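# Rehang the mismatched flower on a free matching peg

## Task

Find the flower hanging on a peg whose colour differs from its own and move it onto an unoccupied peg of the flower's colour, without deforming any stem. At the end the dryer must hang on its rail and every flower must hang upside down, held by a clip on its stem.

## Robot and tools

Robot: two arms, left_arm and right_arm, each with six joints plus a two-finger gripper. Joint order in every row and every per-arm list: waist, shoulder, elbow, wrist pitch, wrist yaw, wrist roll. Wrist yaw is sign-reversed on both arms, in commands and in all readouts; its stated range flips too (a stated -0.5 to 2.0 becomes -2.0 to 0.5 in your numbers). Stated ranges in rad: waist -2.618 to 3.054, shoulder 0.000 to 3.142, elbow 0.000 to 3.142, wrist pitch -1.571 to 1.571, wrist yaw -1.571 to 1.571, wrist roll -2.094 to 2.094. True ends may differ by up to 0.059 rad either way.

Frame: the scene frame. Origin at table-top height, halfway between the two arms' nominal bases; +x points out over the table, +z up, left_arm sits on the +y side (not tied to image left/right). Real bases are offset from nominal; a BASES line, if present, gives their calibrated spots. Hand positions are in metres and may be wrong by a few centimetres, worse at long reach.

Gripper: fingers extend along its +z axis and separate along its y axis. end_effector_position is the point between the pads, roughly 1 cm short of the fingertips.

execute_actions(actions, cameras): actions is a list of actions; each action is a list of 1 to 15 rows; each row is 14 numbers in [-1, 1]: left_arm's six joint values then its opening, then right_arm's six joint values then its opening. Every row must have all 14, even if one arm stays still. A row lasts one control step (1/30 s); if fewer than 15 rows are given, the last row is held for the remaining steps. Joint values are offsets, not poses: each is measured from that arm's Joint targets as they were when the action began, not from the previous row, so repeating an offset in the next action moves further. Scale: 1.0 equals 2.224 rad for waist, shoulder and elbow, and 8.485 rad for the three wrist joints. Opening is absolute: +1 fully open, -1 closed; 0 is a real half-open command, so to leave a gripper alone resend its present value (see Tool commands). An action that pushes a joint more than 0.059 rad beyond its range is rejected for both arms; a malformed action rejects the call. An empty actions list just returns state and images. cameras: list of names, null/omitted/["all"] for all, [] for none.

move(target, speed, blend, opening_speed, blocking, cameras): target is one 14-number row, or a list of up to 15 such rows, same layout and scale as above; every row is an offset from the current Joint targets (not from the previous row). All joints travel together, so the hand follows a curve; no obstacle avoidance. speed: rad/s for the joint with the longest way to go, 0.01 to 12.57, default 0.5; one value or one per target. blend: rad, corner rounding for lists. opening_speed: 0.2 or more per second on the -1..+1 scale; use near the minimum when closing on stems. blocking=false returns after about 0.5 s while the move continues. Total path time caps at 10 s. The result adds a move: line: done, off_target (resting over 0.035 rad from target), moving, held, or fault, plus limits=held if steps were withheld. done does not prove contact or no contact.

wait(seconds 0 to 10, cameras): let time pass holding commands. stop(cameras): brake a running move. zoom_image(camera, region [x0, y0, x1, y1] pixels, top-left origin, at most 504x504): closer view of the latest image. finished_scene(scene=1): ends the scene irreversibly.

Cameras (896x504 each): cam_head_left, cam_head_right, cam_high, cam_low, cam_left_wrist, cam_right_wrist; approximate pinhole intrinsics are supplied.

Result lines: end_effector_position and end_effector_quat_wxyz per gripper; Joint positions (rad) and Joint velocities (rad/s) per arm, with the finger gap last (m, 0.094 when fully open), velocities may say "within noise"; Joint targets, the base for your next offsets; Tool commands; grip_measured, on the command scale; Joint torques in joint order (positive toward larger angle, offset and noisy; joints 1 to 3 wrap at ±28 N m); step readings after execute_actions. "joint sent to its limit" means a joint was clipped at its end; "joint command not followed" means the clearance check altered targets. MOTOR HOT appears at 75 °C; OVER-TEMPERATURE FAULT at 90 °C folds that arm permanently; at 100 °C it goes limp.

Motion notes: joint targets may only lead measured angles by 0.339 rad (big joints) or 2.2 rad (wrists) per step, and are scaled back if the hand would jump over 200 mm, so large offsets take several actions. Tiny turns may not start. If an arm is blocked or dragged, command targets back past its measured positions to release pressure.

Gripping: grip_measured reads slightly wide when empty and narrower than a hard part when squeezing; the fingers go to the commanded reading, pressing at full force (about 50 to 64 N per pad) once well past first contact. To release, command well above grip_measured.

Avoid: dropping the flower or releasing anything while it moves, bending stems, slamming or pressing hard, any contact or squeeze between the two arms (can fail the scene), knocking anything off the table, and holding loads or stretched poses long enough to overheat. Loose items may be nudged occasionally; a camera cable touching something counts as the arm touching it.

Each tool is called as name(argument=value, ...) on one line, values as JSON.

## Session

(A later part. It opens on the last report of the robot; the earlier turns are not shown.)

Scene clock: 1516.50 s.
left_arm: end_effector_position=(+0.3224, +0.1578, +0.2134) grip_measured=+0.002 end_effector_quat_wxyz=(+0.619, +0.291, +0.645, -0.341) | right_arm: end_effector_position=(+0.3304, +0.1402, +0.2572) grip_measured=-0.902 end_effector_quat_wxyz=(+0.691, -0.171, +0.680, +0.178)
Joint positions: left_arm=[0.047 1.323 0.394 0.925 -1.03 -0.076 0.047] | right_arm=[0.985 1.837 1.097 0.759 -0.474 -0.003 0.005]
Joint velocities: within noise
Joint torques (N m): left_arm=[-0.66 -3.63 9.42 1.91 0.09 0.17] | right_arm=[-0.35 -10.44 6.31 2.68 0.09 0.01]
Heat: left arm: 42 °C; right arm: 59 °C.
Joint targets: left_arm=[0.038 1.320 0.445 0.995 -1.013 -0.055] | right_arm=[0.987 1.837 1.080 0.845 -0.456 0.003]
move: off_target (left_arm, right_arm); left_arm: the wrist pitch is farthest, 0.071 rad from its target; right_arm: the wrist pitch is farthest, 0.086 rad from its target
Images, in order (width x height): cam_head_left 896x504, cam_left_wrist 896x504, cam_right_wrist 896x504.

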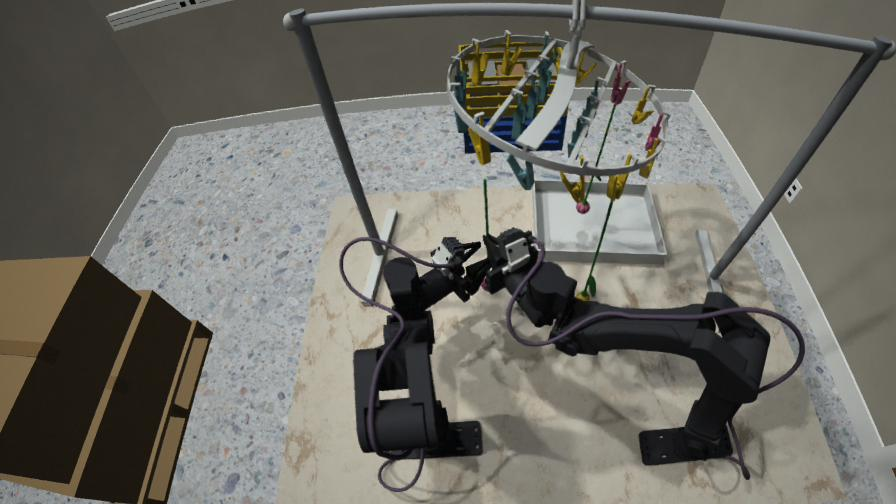

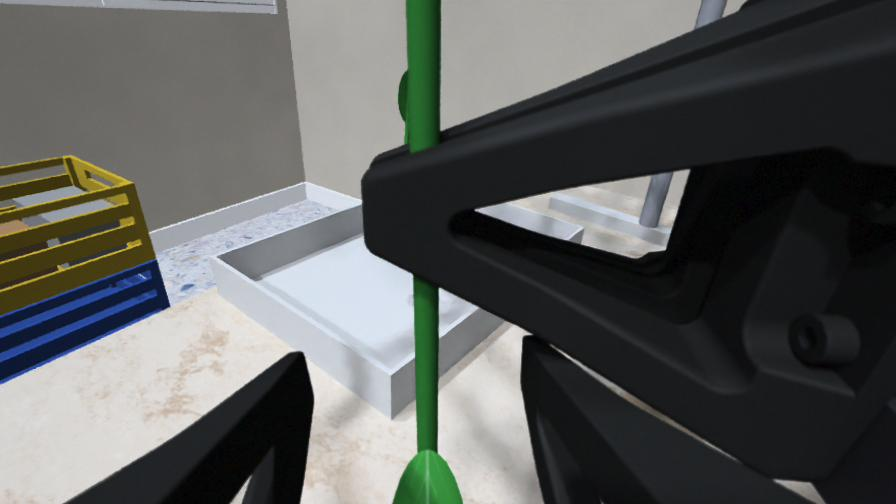

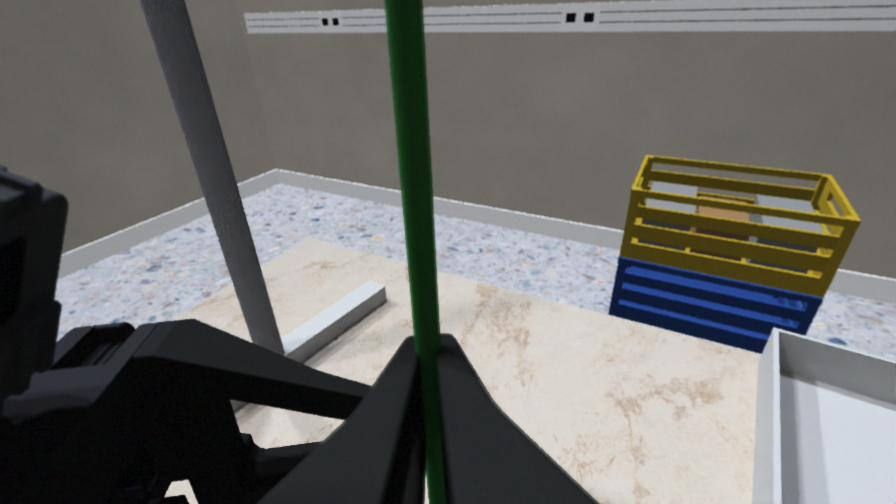

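move(target=[0,0,0,0,0,0,-0.55, 0,0,0,0,0,0,-0.98], opening_speed=0.5, cameras=["cam_left_wrist"])

zoom_image(camera="cam_left_wrist", region=[300, 200, 560, 504])

Scene clock: 1534.90 s.
left_arm: end_effector_position=(+0.3228, +0.1585, +0.2136) grip_measured=-0.548 end_effector_quat_wxyz=(+0.620, +0.291, +0.645, -0.339) | right_arm: end_effector_position=(+0.3304, +0.1402, +0.2572) grip_measured=-0.902 end_effector_quat_wxyz=(+0.691, -0.171, +0.680, +0.178)
Joint positions: left_arm=[0.048 1.323 0.394 0.926 -1.029 -0.074 0.021] | right_arm=[0.985 1.837 1.097 0.759 -0.474 -0.003 0.005]
Joint velocities: within noise
Joint torques (N m): left_arm=[-0.57 -3.62 9.39 1.89 0.12 0.13] | right_arm=[-0.35 -10.44 6.31 2.68 0.09 0.01]
Heat: left arm: 42 °C; right arm: 60 °C.
Joint targets: left_arm=[0.038 1.320 0.445 0.995 -1.013 -0.055] | right_arm=[0.987 1.837 1.080 0.845 -0.456 0.003]
move: off_target (left_arm, right_arm); left_arm: the wrist pitch is farthest, 0.069 rad from its target; right_arm: the wrist pitch is farthest, 0.086 rad from its target
Images, in order (width x height): cam_left_wrist 896x504.

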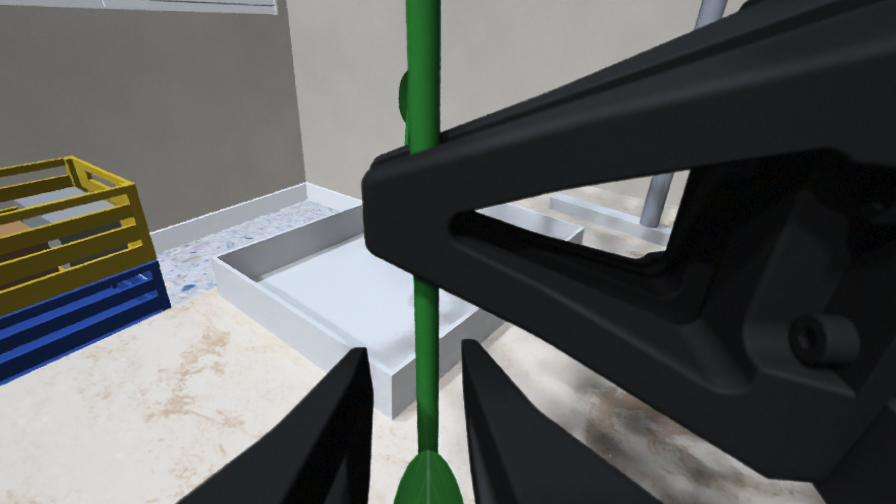

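Scaled by 1.658 from the camera's 896x504 image, which has a finer 1280x720 frame.

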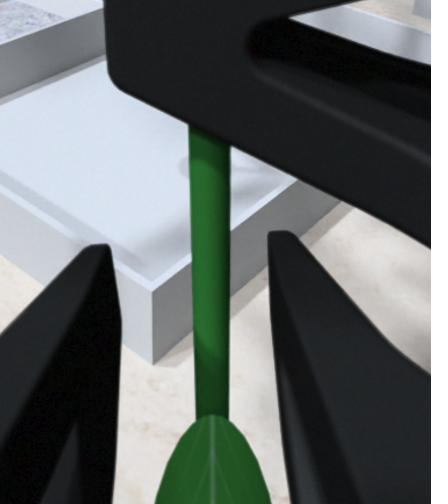

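move(target=[0,0,0,0,-0.0012,0,-0.98, 0,0,0,0,0,0,-0.98], opening_speed=0.2, cameras=["cam_left_wrist","cam_right_wrist","cam_low"])

zoom_image(camera="cam_left_wrist", region=[300, 200, 560, 504])

Scene clock: 1553.47 s.
left_arm: end_effector_position=(+0.3215, +0.1553, +0.2136) grip_measured=-0.937 end_effector_quat_wxyz=(+0.619, +0.295, +0.643, -0.341) | right_arm: end_effector_position=(+0.3304, +0.1402, +0.2572) grip_measured=-0.902 end_effector_quat_wxyz=(+0.691, -0.171, +0.680, +0.178)
Joint positions: left_arm=[0.039 1.323 0.394 0.926 -1.03 -0.071 0.003] | right_arm=[0.985 1.837 1.097 0.759 -0.474 -0.003 0.005]
Joint velocities: within noise
Joint torques (N m): left_arm=[-0.7 -3.52 9.25 1.88 -0.06 0.12] | right_arm=[-0.35 -10.43 6.31 2.68 0.09 0.01]
Heat: left arm: 43 °C; right arm: 60 °C.
Joint targets: left_arm=[0.038 1.320 0.445 0.995 -1.023 -0.055] | right_arm=[0.987 1.837 1.080 0.845 -0.456 0.003]
move: off_target (left_arm, right_arm); left_arm: the wrist pitch is farthest, 0.069 rad from its target; right_arm: the wrist pitch is farthest, 0.086 rad from its target
Images, in order (width x height): cam_low 896x504, cam_left_wrist 896x504, cam_right_wrist 896x504.

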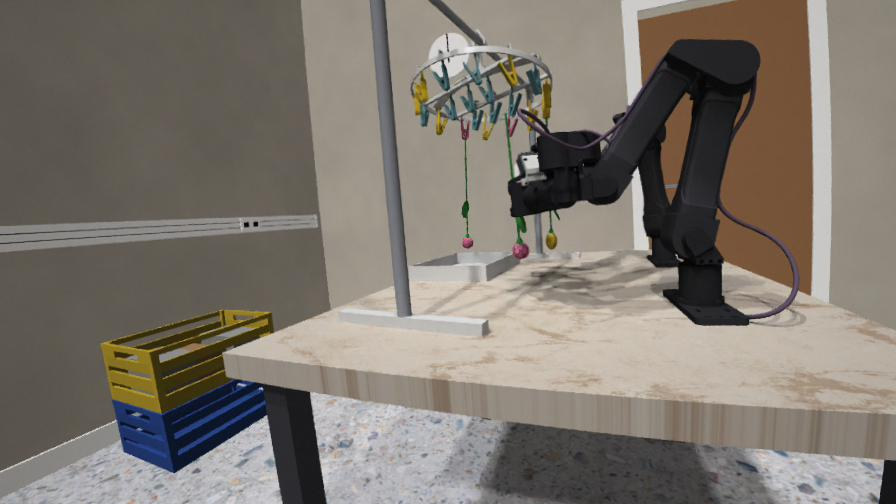

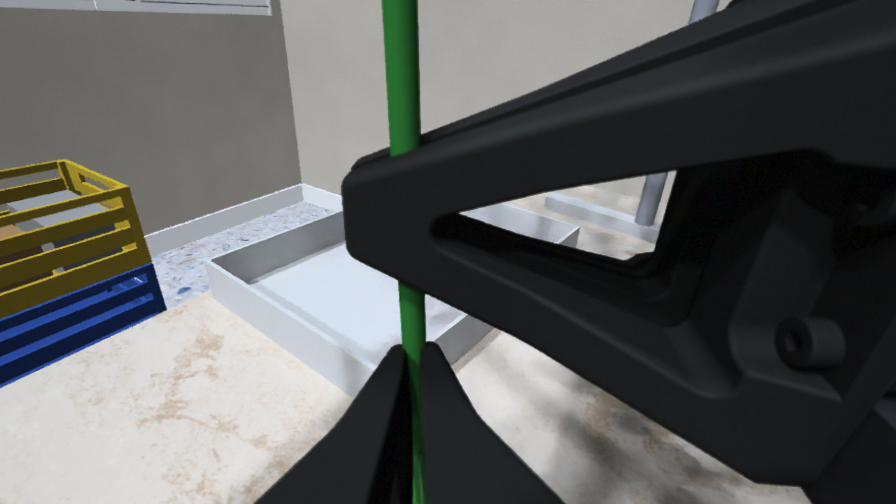

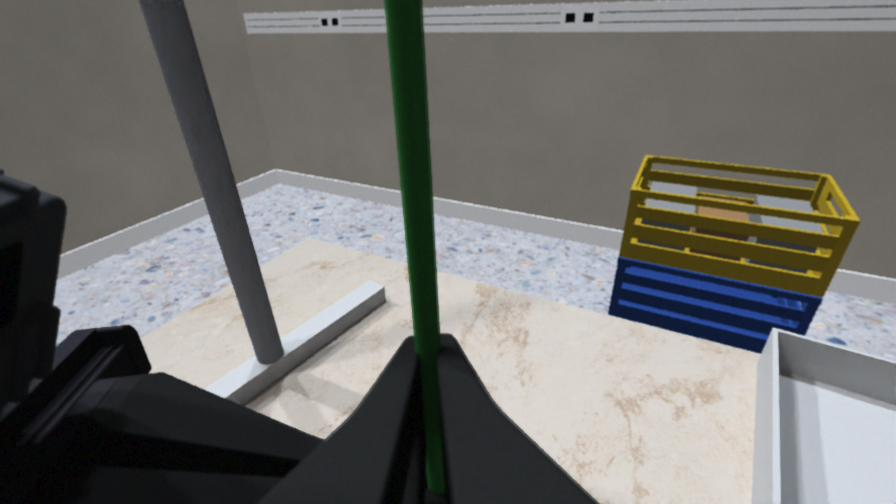

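Scaled by 1.658 from the camera's 896x504 image, which has a finer 1280x720 frame.

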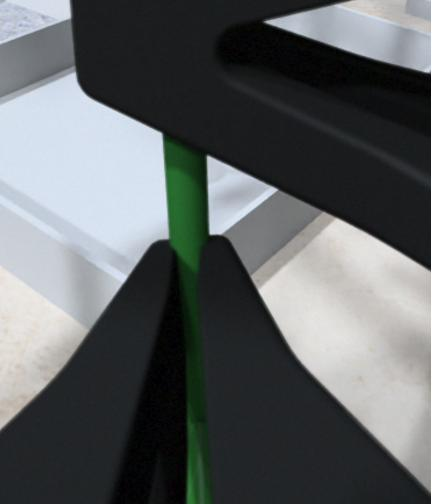

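move(target=[0,0,0,0,0,0,-0.98, 0,0,0,0,0,0,-0.3], opening_speed=0.25, cameras=["cam_left_wrist","cam_right_wrist","cam_head_left"])

Scene clock: 1564.07 s.
left_arm: end_effector_position=(+0.3217, +0.1558, +0.2139) grip_measured=-0.939 end_effector_quat_wxyz=(+0.620, +0.296, +0.643, -0.340) | right_arm: end_effector_position=(+0.3298, +0.1407, +0.2575) grip_measured=-0.302 end_effector_quat_wxyz=(+0.691, -0.171, +0.679, +0.179)
Joint positions: left_arm=[0.041 1.323 0.394 0.928 -1.03 -0.07 0.003] | right_arm=[0.986 1.837 1.097 0.761 -0.474 -0.003 0.033]
Joint velocities: within noise
Joint torques (N m): left_arm=[-0.55 -3.51 9.59 1.9 0.01 0.09] | right_arm=[-0.35 -10.43 6.32 2.66 0.09 0.01]
Heat: left arm: 43 °C; right arm: 60 °C.
Joint targets: left_arm=[0.038 1.320 0.445 0.995 -1.023 -0.055] | right_arm=[0.987 1.837 1.080 0.845 -0.456 0.003]
move: off_target (left_arm, right_arm); left_arm: the wrist pitch is farthest, 0.067 rad from its target; right_arm: the wrist pitch is farthest, 0.084 rad from its target
Images, in order (width x height): cam_head_left 896x504, cam_left_wrist 896x504, cam_right_wrist 896x504.

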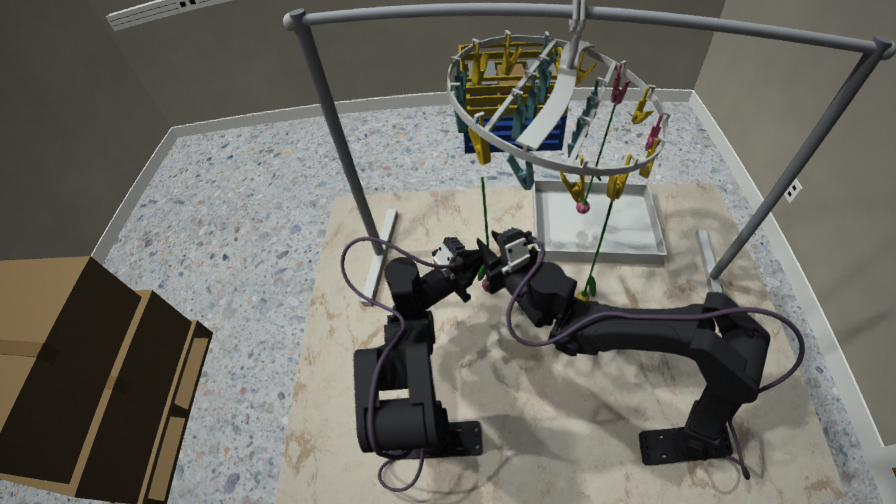

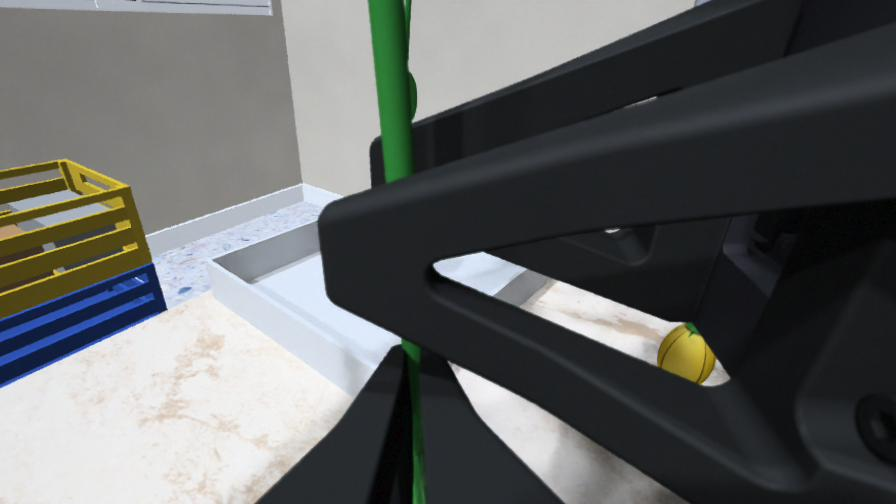

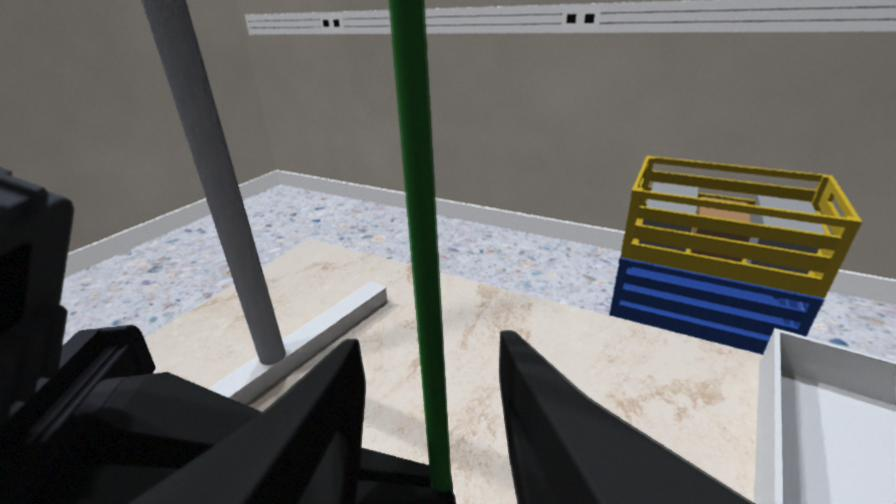

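move(target=[[0,0,0,0,0,0,-0.98, 0.0544,-0.1520,-0.1195,-0.0125,-0.0143,0,-0.3]], speed=0.25, cameras=["cam_left_wrist","cam_right_wrist","cam_head_left","cam_head_right","cam_high"])

zoom_image(camera="cam_head_left", region=[540, 40, 700, 220])

zoom_image(camera="cam_head_right", region=[400, 20, 800, 320])

Scene clock: 1579.30 s.
left_arm: end_effector_position=(+0.3220, +0.1554, +0.2135) grip_measured=-0.939 end_effector_quat_wxyz=(+0.619, +0.296, +0.643, -0.341) | right_arm: end_effector_position=(+0.2536, +0.1009, +0.2868) grip_measured=-0.302 end_effector_quat_wxyz=(+0.700, -0.165, +0.666, +0.200)
Joint positions: left_arm=[0.039 1.326 0.395 0.928 -1.03 -0.07 0.003] | right_arm=[1.108 1.532 0.835 0.767 -0.572 -0.003 0.033]
Joint velocities: within noise
Joint torques (N m): left_arm=[-0.61 -3.75 9.42 1.85 -0.02 0.11] | right_arm=[0.66 -10.37 6.05 1.6 -0.13 0.01]
Heat: left arm: 43 °C; right arm: 59 °C.
Joint targets: left_arm=[0.038 1.320 0.445 0.995 -1.023 -0.055] | right_arm=[1.108 1.499 0.815 0.739 -0.577 0.003]
move: off_target (left_arm); left_arm: the wrist pitch is farthest, 0.067 rad from its target
Images, in order (width x height): cam_head_left 896x504, cam_head_right 896x504, cam_high 896x504, cam_left_wrist 896x504, cam_right_wrist 896x504.

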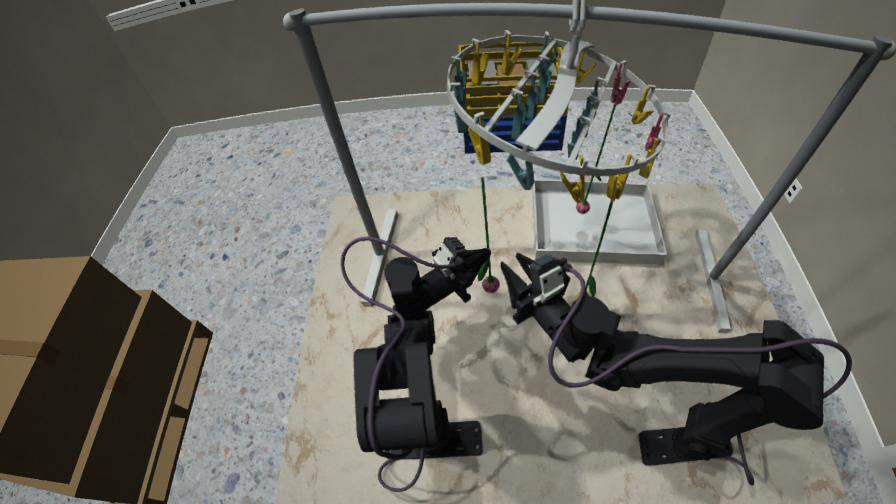

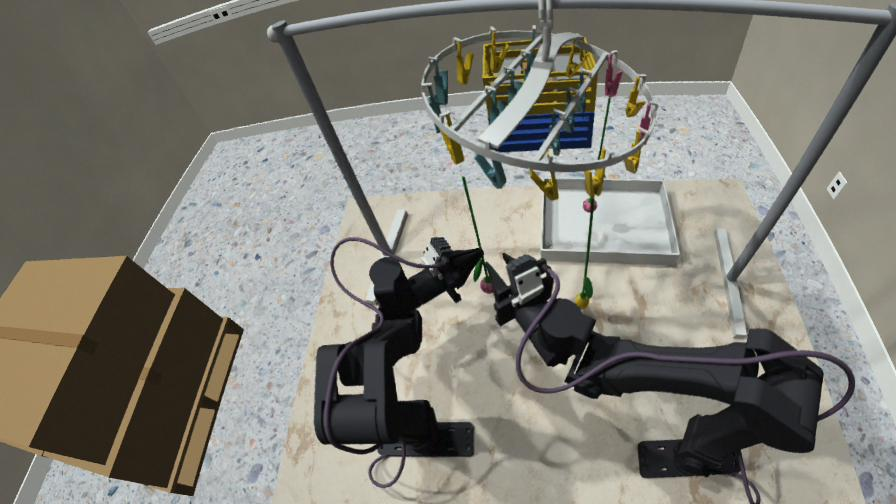

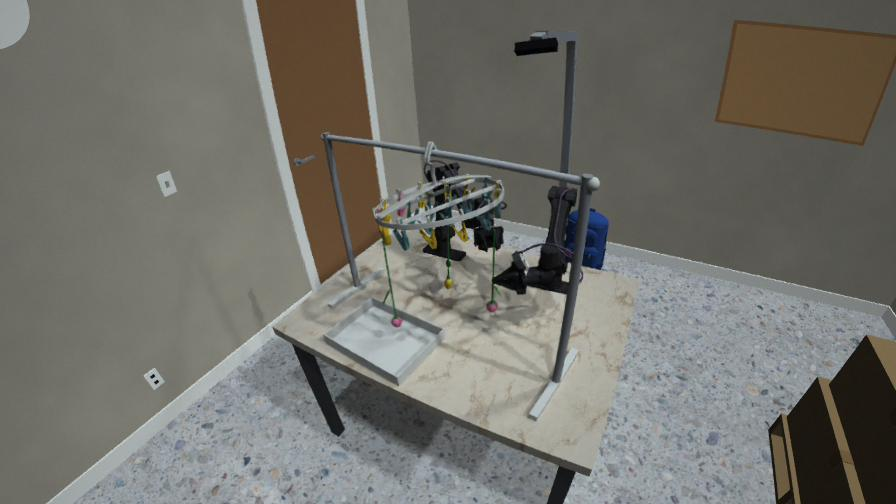

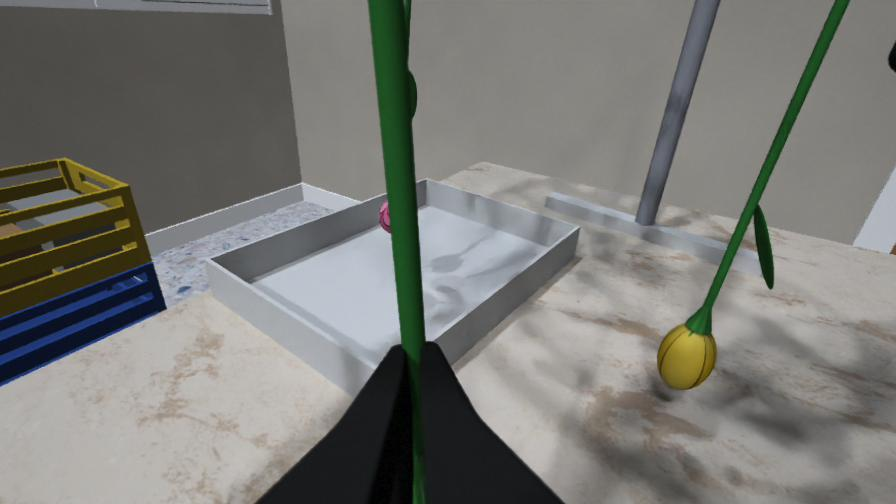

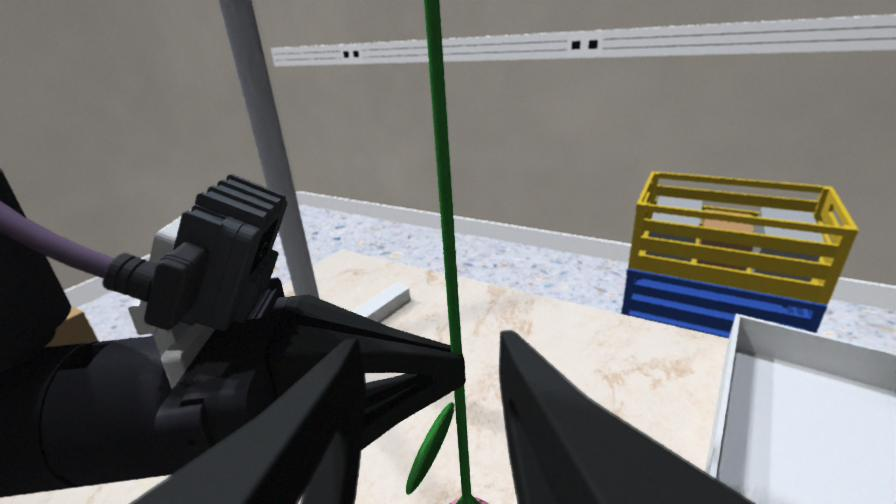

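Scaled by 2.800 from the camera's 896x504 image, which has a finer 1280x720 frame.

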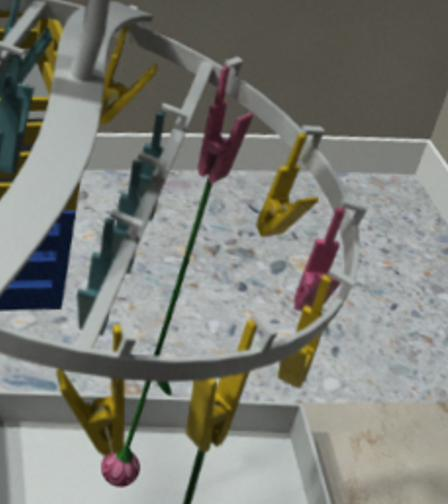

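Scaled by 1.260 from the camera's 896x504 image, which has a finer 1280x720 frame.

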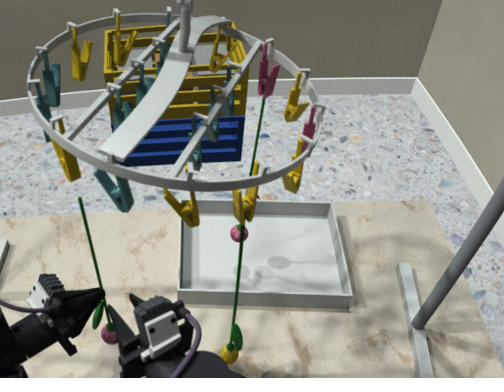

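move(target=[[0,0,0,0,0,0.0088,-0.98, -0.0486,-0.2644,-0.1165,-0.0494,0.2212,0,0.2],[0,0,0,0,0,0.0088,-0.98, -0.6781,-0.2630,0.0247,-0.0773,0.2212,0,0.2],[0,0,0,0,0,0.0088,-0.98, -0.6587,-0.0243,0.2181,-0.0506,0.2468,0,0.2]], speed=0.7, blend=0.1, opening_speed=0.5, cameras=["cam_left_wrist","cam_right_wrist","cam_head_left","cam_head_right"])

Scene clock: 1696.57 s.
left_arm: end_effector_position=(+0.3220, +0.1554, +0.2135) grip_measured=-0.939 end_effector_quat_wxyz=(+0.631, +0.318, +0.632, -0.319) | right_arm: end_effector_position=(+0.3260, -0.2150, +0.3902) grip_measured=+0.198 end_effector_quat_wxyz=(+0.604, -0.385, +0.592, +0.370)
Joint positions: left_arm=[0.039 1.326 0.395 0.928 -1.03 0.001 0.003] | right_arm=[-0.37 1.455 1.24 0.252 1.51 0.01 0.056]
Joint velocities: within noise
Joint torques (N m): left_arm=[-0.66 -4.01 9.22 1.84 0.02 0.14] | right_arm=[0.75 -7.3 13.67 1.85 0.09 0.01]
Heat: left arm: 44 °C; right arm: 42 °C.
Joint targets: left_arm=[0.038 1.320 0.445 0.995 -1.023 0.020] | right_arm=[-0.357 1.445 1.300 0.309 1.517 0.003]
move: off_target (left_arm, right_arm); left_arm: the wrist pitch is farthest, 0.067 rad from its target; right_arm: the elbow is farthest, 0.060 rad from its target
Images, in order (width x height): cam_head_left 896x504, cam_head_right 896x504, cam_left_wrist 896x504, cam_right_wrist 896x504.

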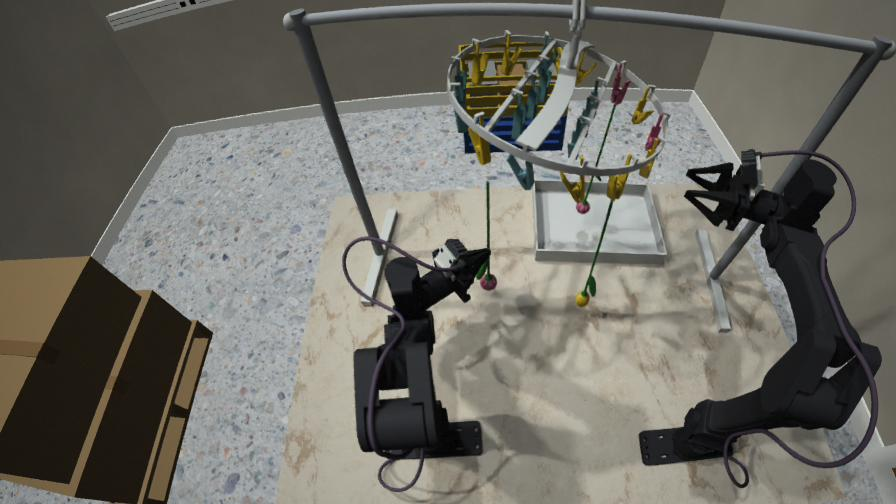

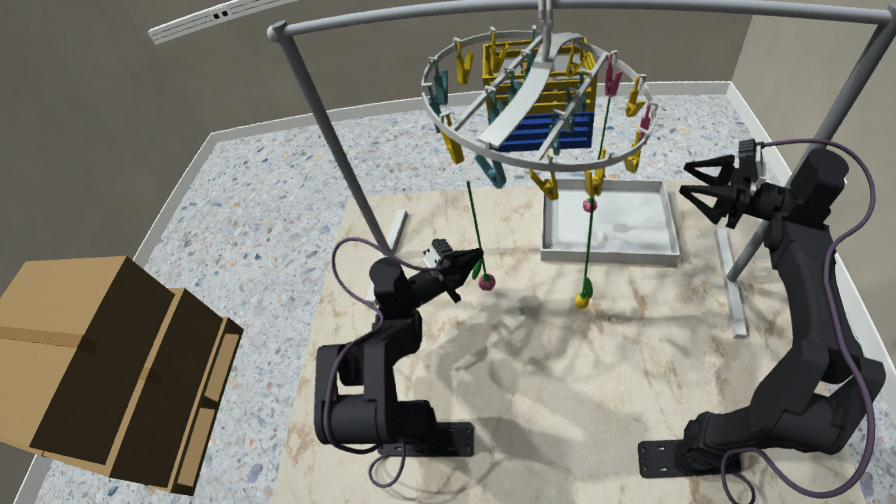

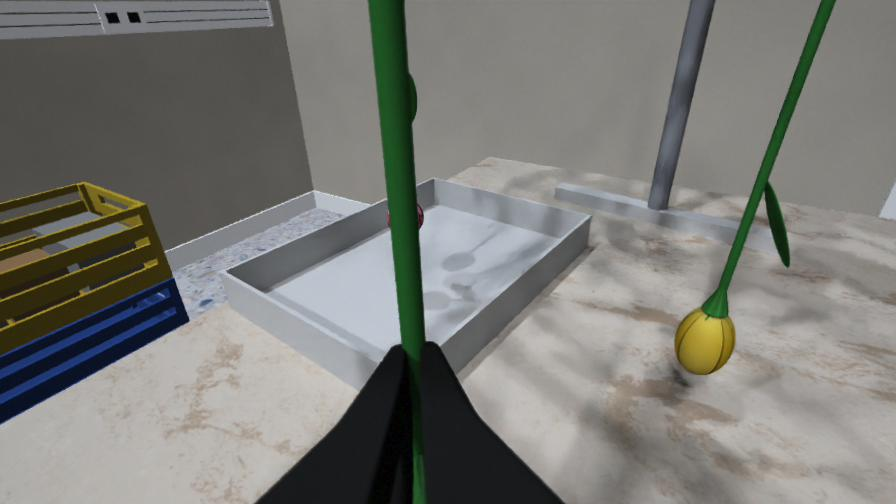

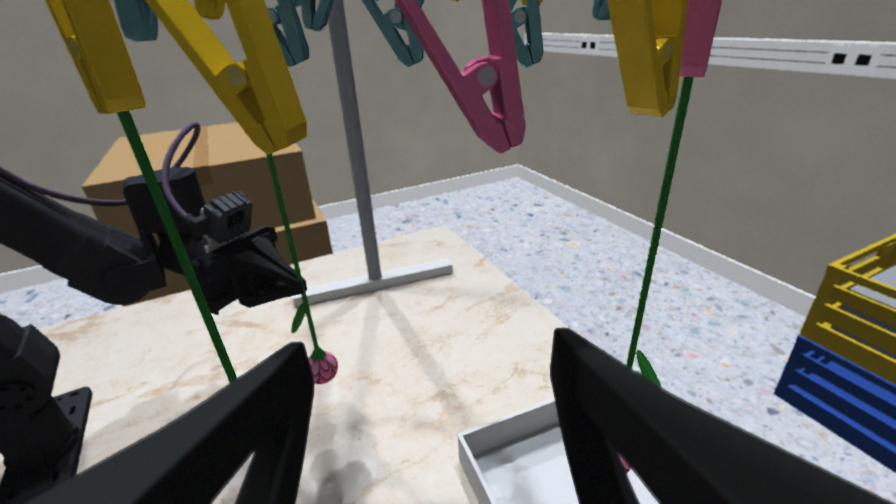

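move(target=[0,0,0,0,0,0,-0.98, 0.0202,0.1223,0.2851,-0.0570,0.0014,0,0.2], speed=0.3, cameras=["cam_right_wrist","cam_head_left"])

Scene clock: 1741.33 s.
left_arm: end_effector_position=(+0.3220, +0.1554, +0.2135) grip_measured=-0.939 end_effector_quat_wxyz=(+0.631, +0.318, +0.632, -0.319) | right_arm: end_effector_position=(+0.3670, -0.2126, +0.4811) grip_measured=+0.198 end_effector_quat_wxyz=(+0.590, -0.402, +0.581, +0.390)
Joint positions: left_arm=[0.039 1.326 0.395 0.928 -1.03 0.001 0.003] | right_arm=[-0.322 1.716 1.878 -0.132 1.524 0.01 0.056]
Joint velocities: within noise
Joint torques (N m): left_arm=[-0.51 -3.66 9.32 1.91 -0.04 0.12] | right_arm=[0.75 -8.53 12.66 0.96 0.11 0.01]
Heat: left arm: 44 °C; right arm: 42 °C.
Joint targets: left_arm=[0.038 1.320 0.445 0.995 -1.023 0.020] | right_arm=[-0.312 1.717 1.934 -0.174 1.529 0.003]
move: off_target (left_arm, right_arm); left_arm: the wrist pitch is farthest, 0.067 rad from its target; right_arm: the elbow is farthest, 0.056 rad from its target
Images, in order (width x height): cam_head_left 896x504, cam_right_wrist 896x504.

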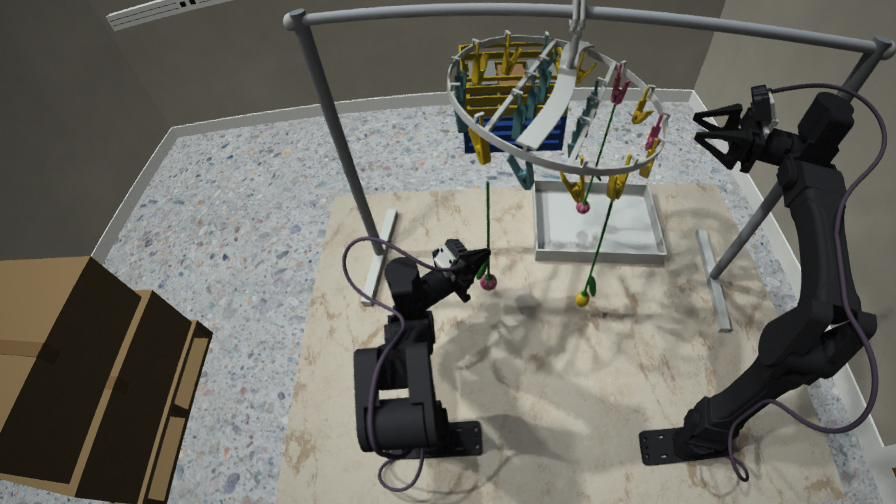

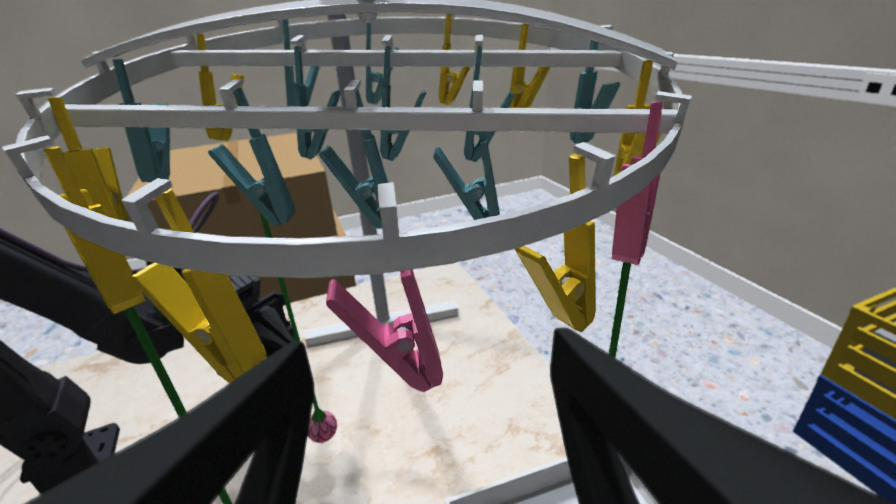

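move(target=[0,0,0,0,0,0,-0.98, 0.0438,-0.0022,-0.0778,0.0196,0.0025,0,0.2], speed=0.12, cameras=["cam_right_wrist"])

Scene clock: 1801.63 s.
left_arm: end_effector_position=(+0.3220, +0.1554, +0.2135) grip_measured=-0.939 end_effector_quat_wxyz=(+0.631, +0.318, +0.632, -0.319) | right_arm: end_effector_position=(+0.3667, -0.1709, +0.4549) grip_measured=+0.198 end_effector_quat_wxyz=(+0.559, -0.425, +0.565, +0.432)
Joint positions: left_arm=[0.039 1.326 0.395 0.928 -1.03 0.001 0.003] | right_arm=[-0.215 1.716 1.778 -0.066 1.531 0.01 0.056]
Joint velocities: within noise
Joint torques (N m): left_arm=[-0.69 -3.59 9.29 1.88 -0.04 0.11] | right_arm=[0.55 -9.22 5.96 1.83 0.12 0.01]
Heat: left arm: 45 °C; right arm: 44 °C.
Joint targets: left_arm=[0.038 1.320 0.445 0.995 -1.023 0.020] | right_arm=[-0.214 1.712 1.761 -0.008 1.550 0.003]
move: off_target (left_arm, right_arm); left_arm: the wrist pitch is farthest, 0.067 rad from its target; right_arm: the wrist pitch is farthest, 0.058 rad from its target
Images, in order (width x height): cam_right_wrist 896x504.

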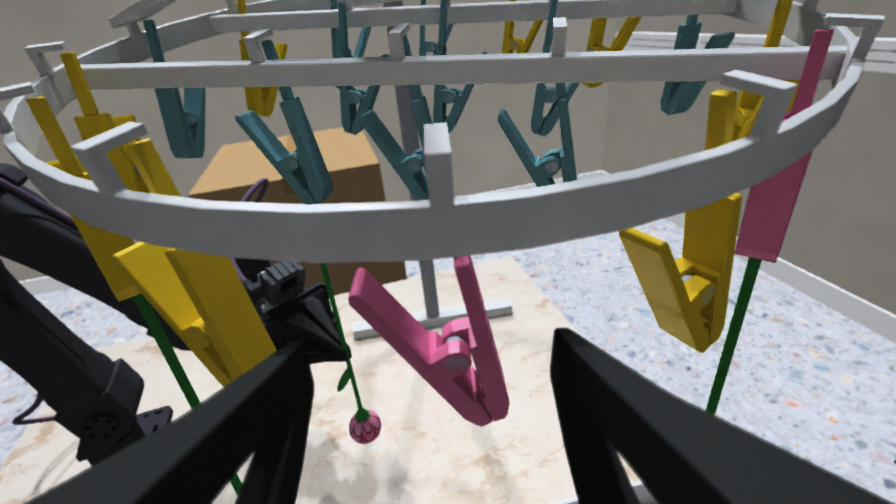

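move(target=[0,0,0,0,0,0,-0.98, 0.0256,0.0148,0.0607,0,0.0008,0,0.2], speed=0.1, cameras=["cam_right_wrist","cam_head_left"])

Scene clock: 1836.83 s.
left_arm: end_effector_position=(+0.3220, +0.1554, +0.2135) grip_measured=-0.939 end_effector_quat_wxyz=(+0.631, +0.318, +0.632, -0.319) | right_arm: end_effector_position=(+0.3653, -0.1510, +0.4646) grip_measured=+0.198 end_effector_quat_wxyz=(+0.556, -0.451, +0.544, +0.438)
Joint positions: left_arm=[0.039 1.326 0.395 0.928 -1.03 0.001 0.003] | right_arm=[-0.164 1.743 1.84 -0.063 1.536 0.01 0.056]
Joint velocities: within noise
Joint torques (N m): left_arm=[-0.65 -3.84 9.29 1.93 -0.01 0.11] | right_arm=[0.72 -8.9 12.89 1.83 0.1 0.01]
Heat: left arm: 45 °C; right arm: 38 °C.
Joint targets: left_arm=[0.038 1.320 0.445 0.995 -1.023 0.020] | right_arm=[-0.157 1.745 1.896 -0.008 1.554 0.003]
joint sent to its limit (right arm) — the wrist yaw, upper limit.
move: off_target (left_arm, right_arm); left_arm: the wrist pitch is farthest, 0.067 rad from its target; right_arm: the elbow is farthest, 0.056 rad from its target
Images, in order (width x height): cam_head_left 896x504, cam_right_wrist 896x504.

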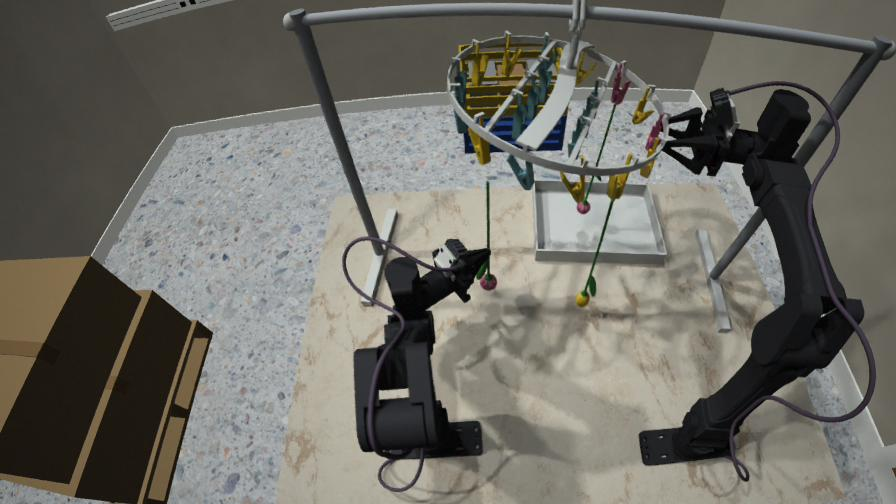

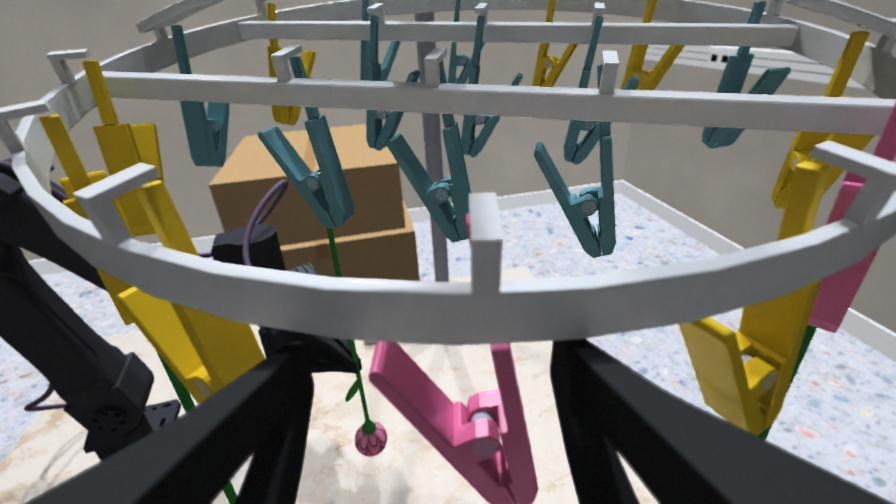

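move(target=[0,0,0,0,0,0,-0.98, 0,0.0072,0,0,0,0,0.0], speed=0.1, opening_speed=0.5, cameras=["cam_right_wrist"])

Scene clock: 1856.53 s.
left_arm: end_effector_position=(+0.3220, +0.1554, +0.2135) grip_measured=-0.939 end_effector_quat_wxyz=(+0.631, +0.318, +0.632, -0.319) | right_arm: end_effector_position=(+0.3711, -0.1514, +0.4579) grip_measured=+0.002 end_effector_quat_wxyz=(+0.551, -0.447, +0.548, +0.444)
Joint positions: left_arm=[0.039 1.326 0.395 0.928 -1.03 0.001 0.003] | right_arm=[-0.163 1.762 1.84 -0.063 1.537 0.01 0.047]
Joint velocities: within noise
Joint torques (N m): left_arm=[-0.68 -3.95 9.25 1.87 -0.01 0.08] | right_arm=[0.75 -9.35 12.94 1.81 0.1 0.01]
Heat: left arm: 45 °C; right arm: 44 °C.
Joint targets: left_arm=[0.038 1.320 0.445 0.995 -1.023 0.020] | right_arm=[-0.157 1.761 1.896 -0.008 1.554 0.003]
move: off_target (left_arm, right_arm); left_arm: the wrist pitch is farthest, 0.067 rad from its target; right_arm: the elbow is farthest, 0.056 rad from its target
Images, in order (width x height): cam_right_wrist 896x504.

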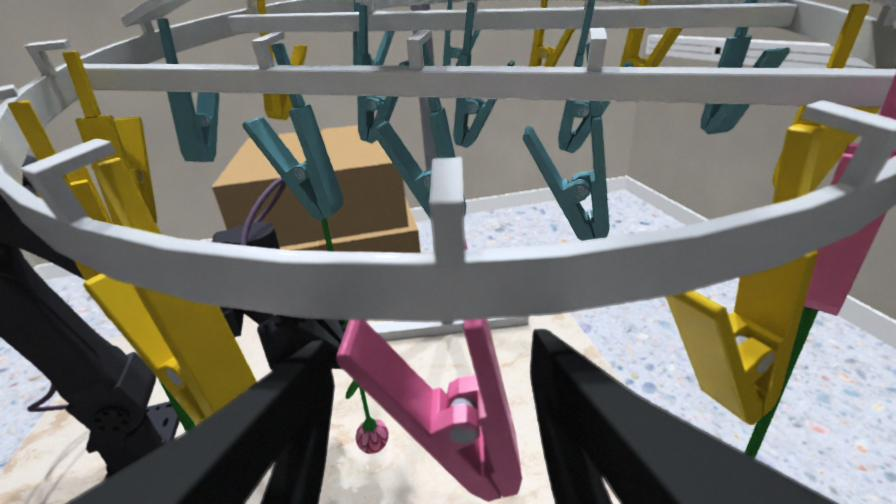

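move(target=[0,0,0,0,0,0,-0.98, 0,0,0,0,0,0,-0.8], opening_speed=0.3, cameras=["cam_right_wrist","cam_head_left","cam_low"])

zoom_image(camera="cam_right_wrist", region=[300, 200, 600, 504])

Scene clock: 1869.87 s.
left_arm: end_effector_position=(+0.3220, +0.1554, +0.2135) grip_measured=-0.939 end_effector_quat_wxyz=(+0.631, +0.318, +0.632, -0.319) | right_arm: end_effector_position=(+0.3703, -0.1495, +0.4581) grip_measured=-0.550 end_effector_quat_wxyz=(+0.550, -0.449, +0.546, +0.445)
Joint positions: left_arm=[0.039 1.326 0.395 0.928 -1.03 0.001 0.003] | right_arm=[-0.158 1.762 1.84 -0.061 1.539 0.01 0.021]
Joint velocities: within noise
Joint torques (N m): left_arm=[-0.43 -3.89 9.4 1.89 -0.02 0.11] | right_arm=[0.68 -9.42 12.93 1.81 0.09 0.01]
Heat: left arm: 45 °C; right arm: 46 °C.
Joint targets: left_arm=[0.038 1.320 0.445 0.995 -1.023 0.020] | right_arm=[-0.157 1.761 1.896 -0.008 1.554 0.003]
move: off_target (left_arm, right_arm); left_arm: the wrist pitch is farthest, 0.067 rad from its target; right_arm: the elbow is farthest, 0.056 rad from its target
Images, in order (width x height): cam_head_left 896x504, cam_low 896x504, cam_right_wrist 896x504.

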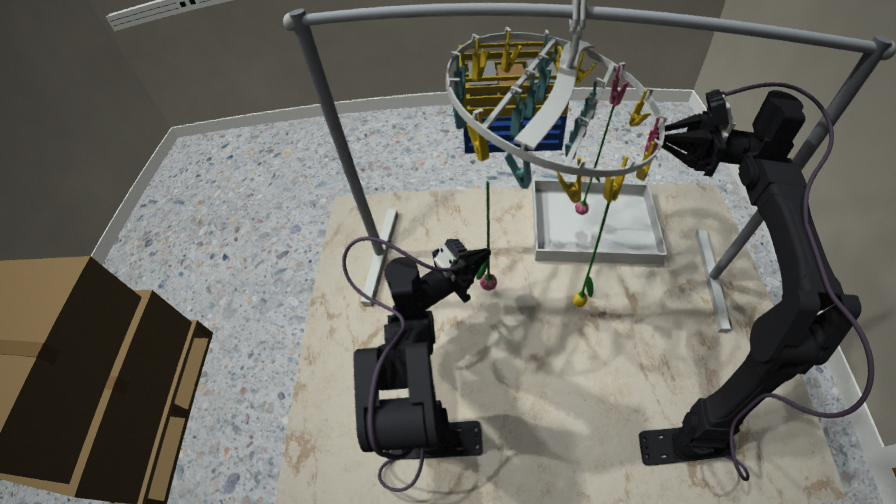

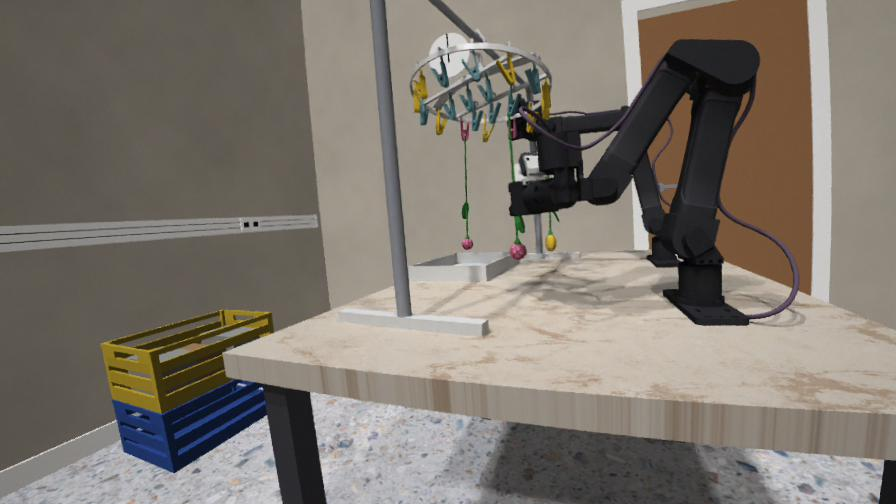

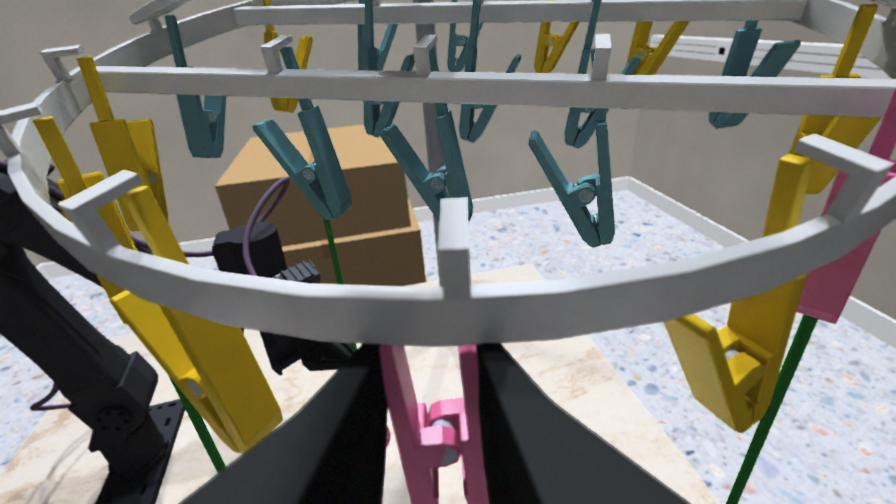

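Scaled by 1.658 from the camera's 896x504 image, which has a finer 1280x720 frame.

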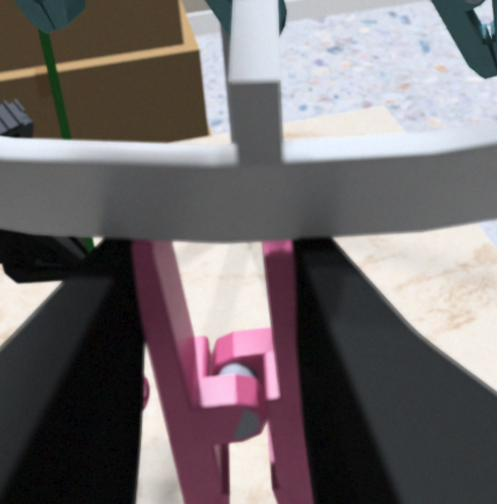

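zoom_image(camera="cam_head_left", region=[430, 160, 530, 310])

zoom_image(camera="cam_head_left", region=[560, 60, 720, 220])

Scaled by 3.360 from the camera's 896x504 image, which has a finer 1280x720 frame.

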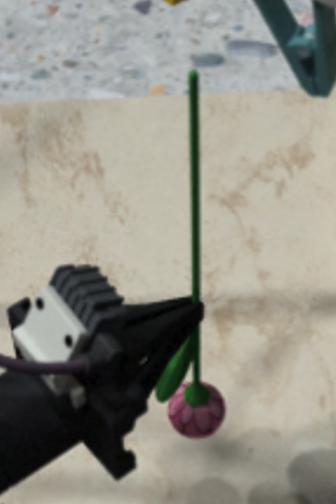

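Scaled by 3.150 from the camera's 896x504 image, which has a finer 1280x720 frame.

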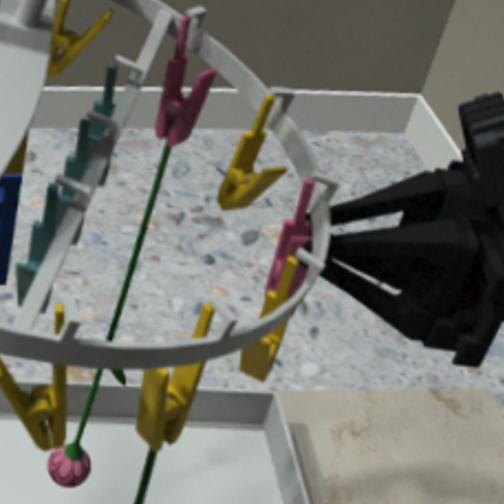

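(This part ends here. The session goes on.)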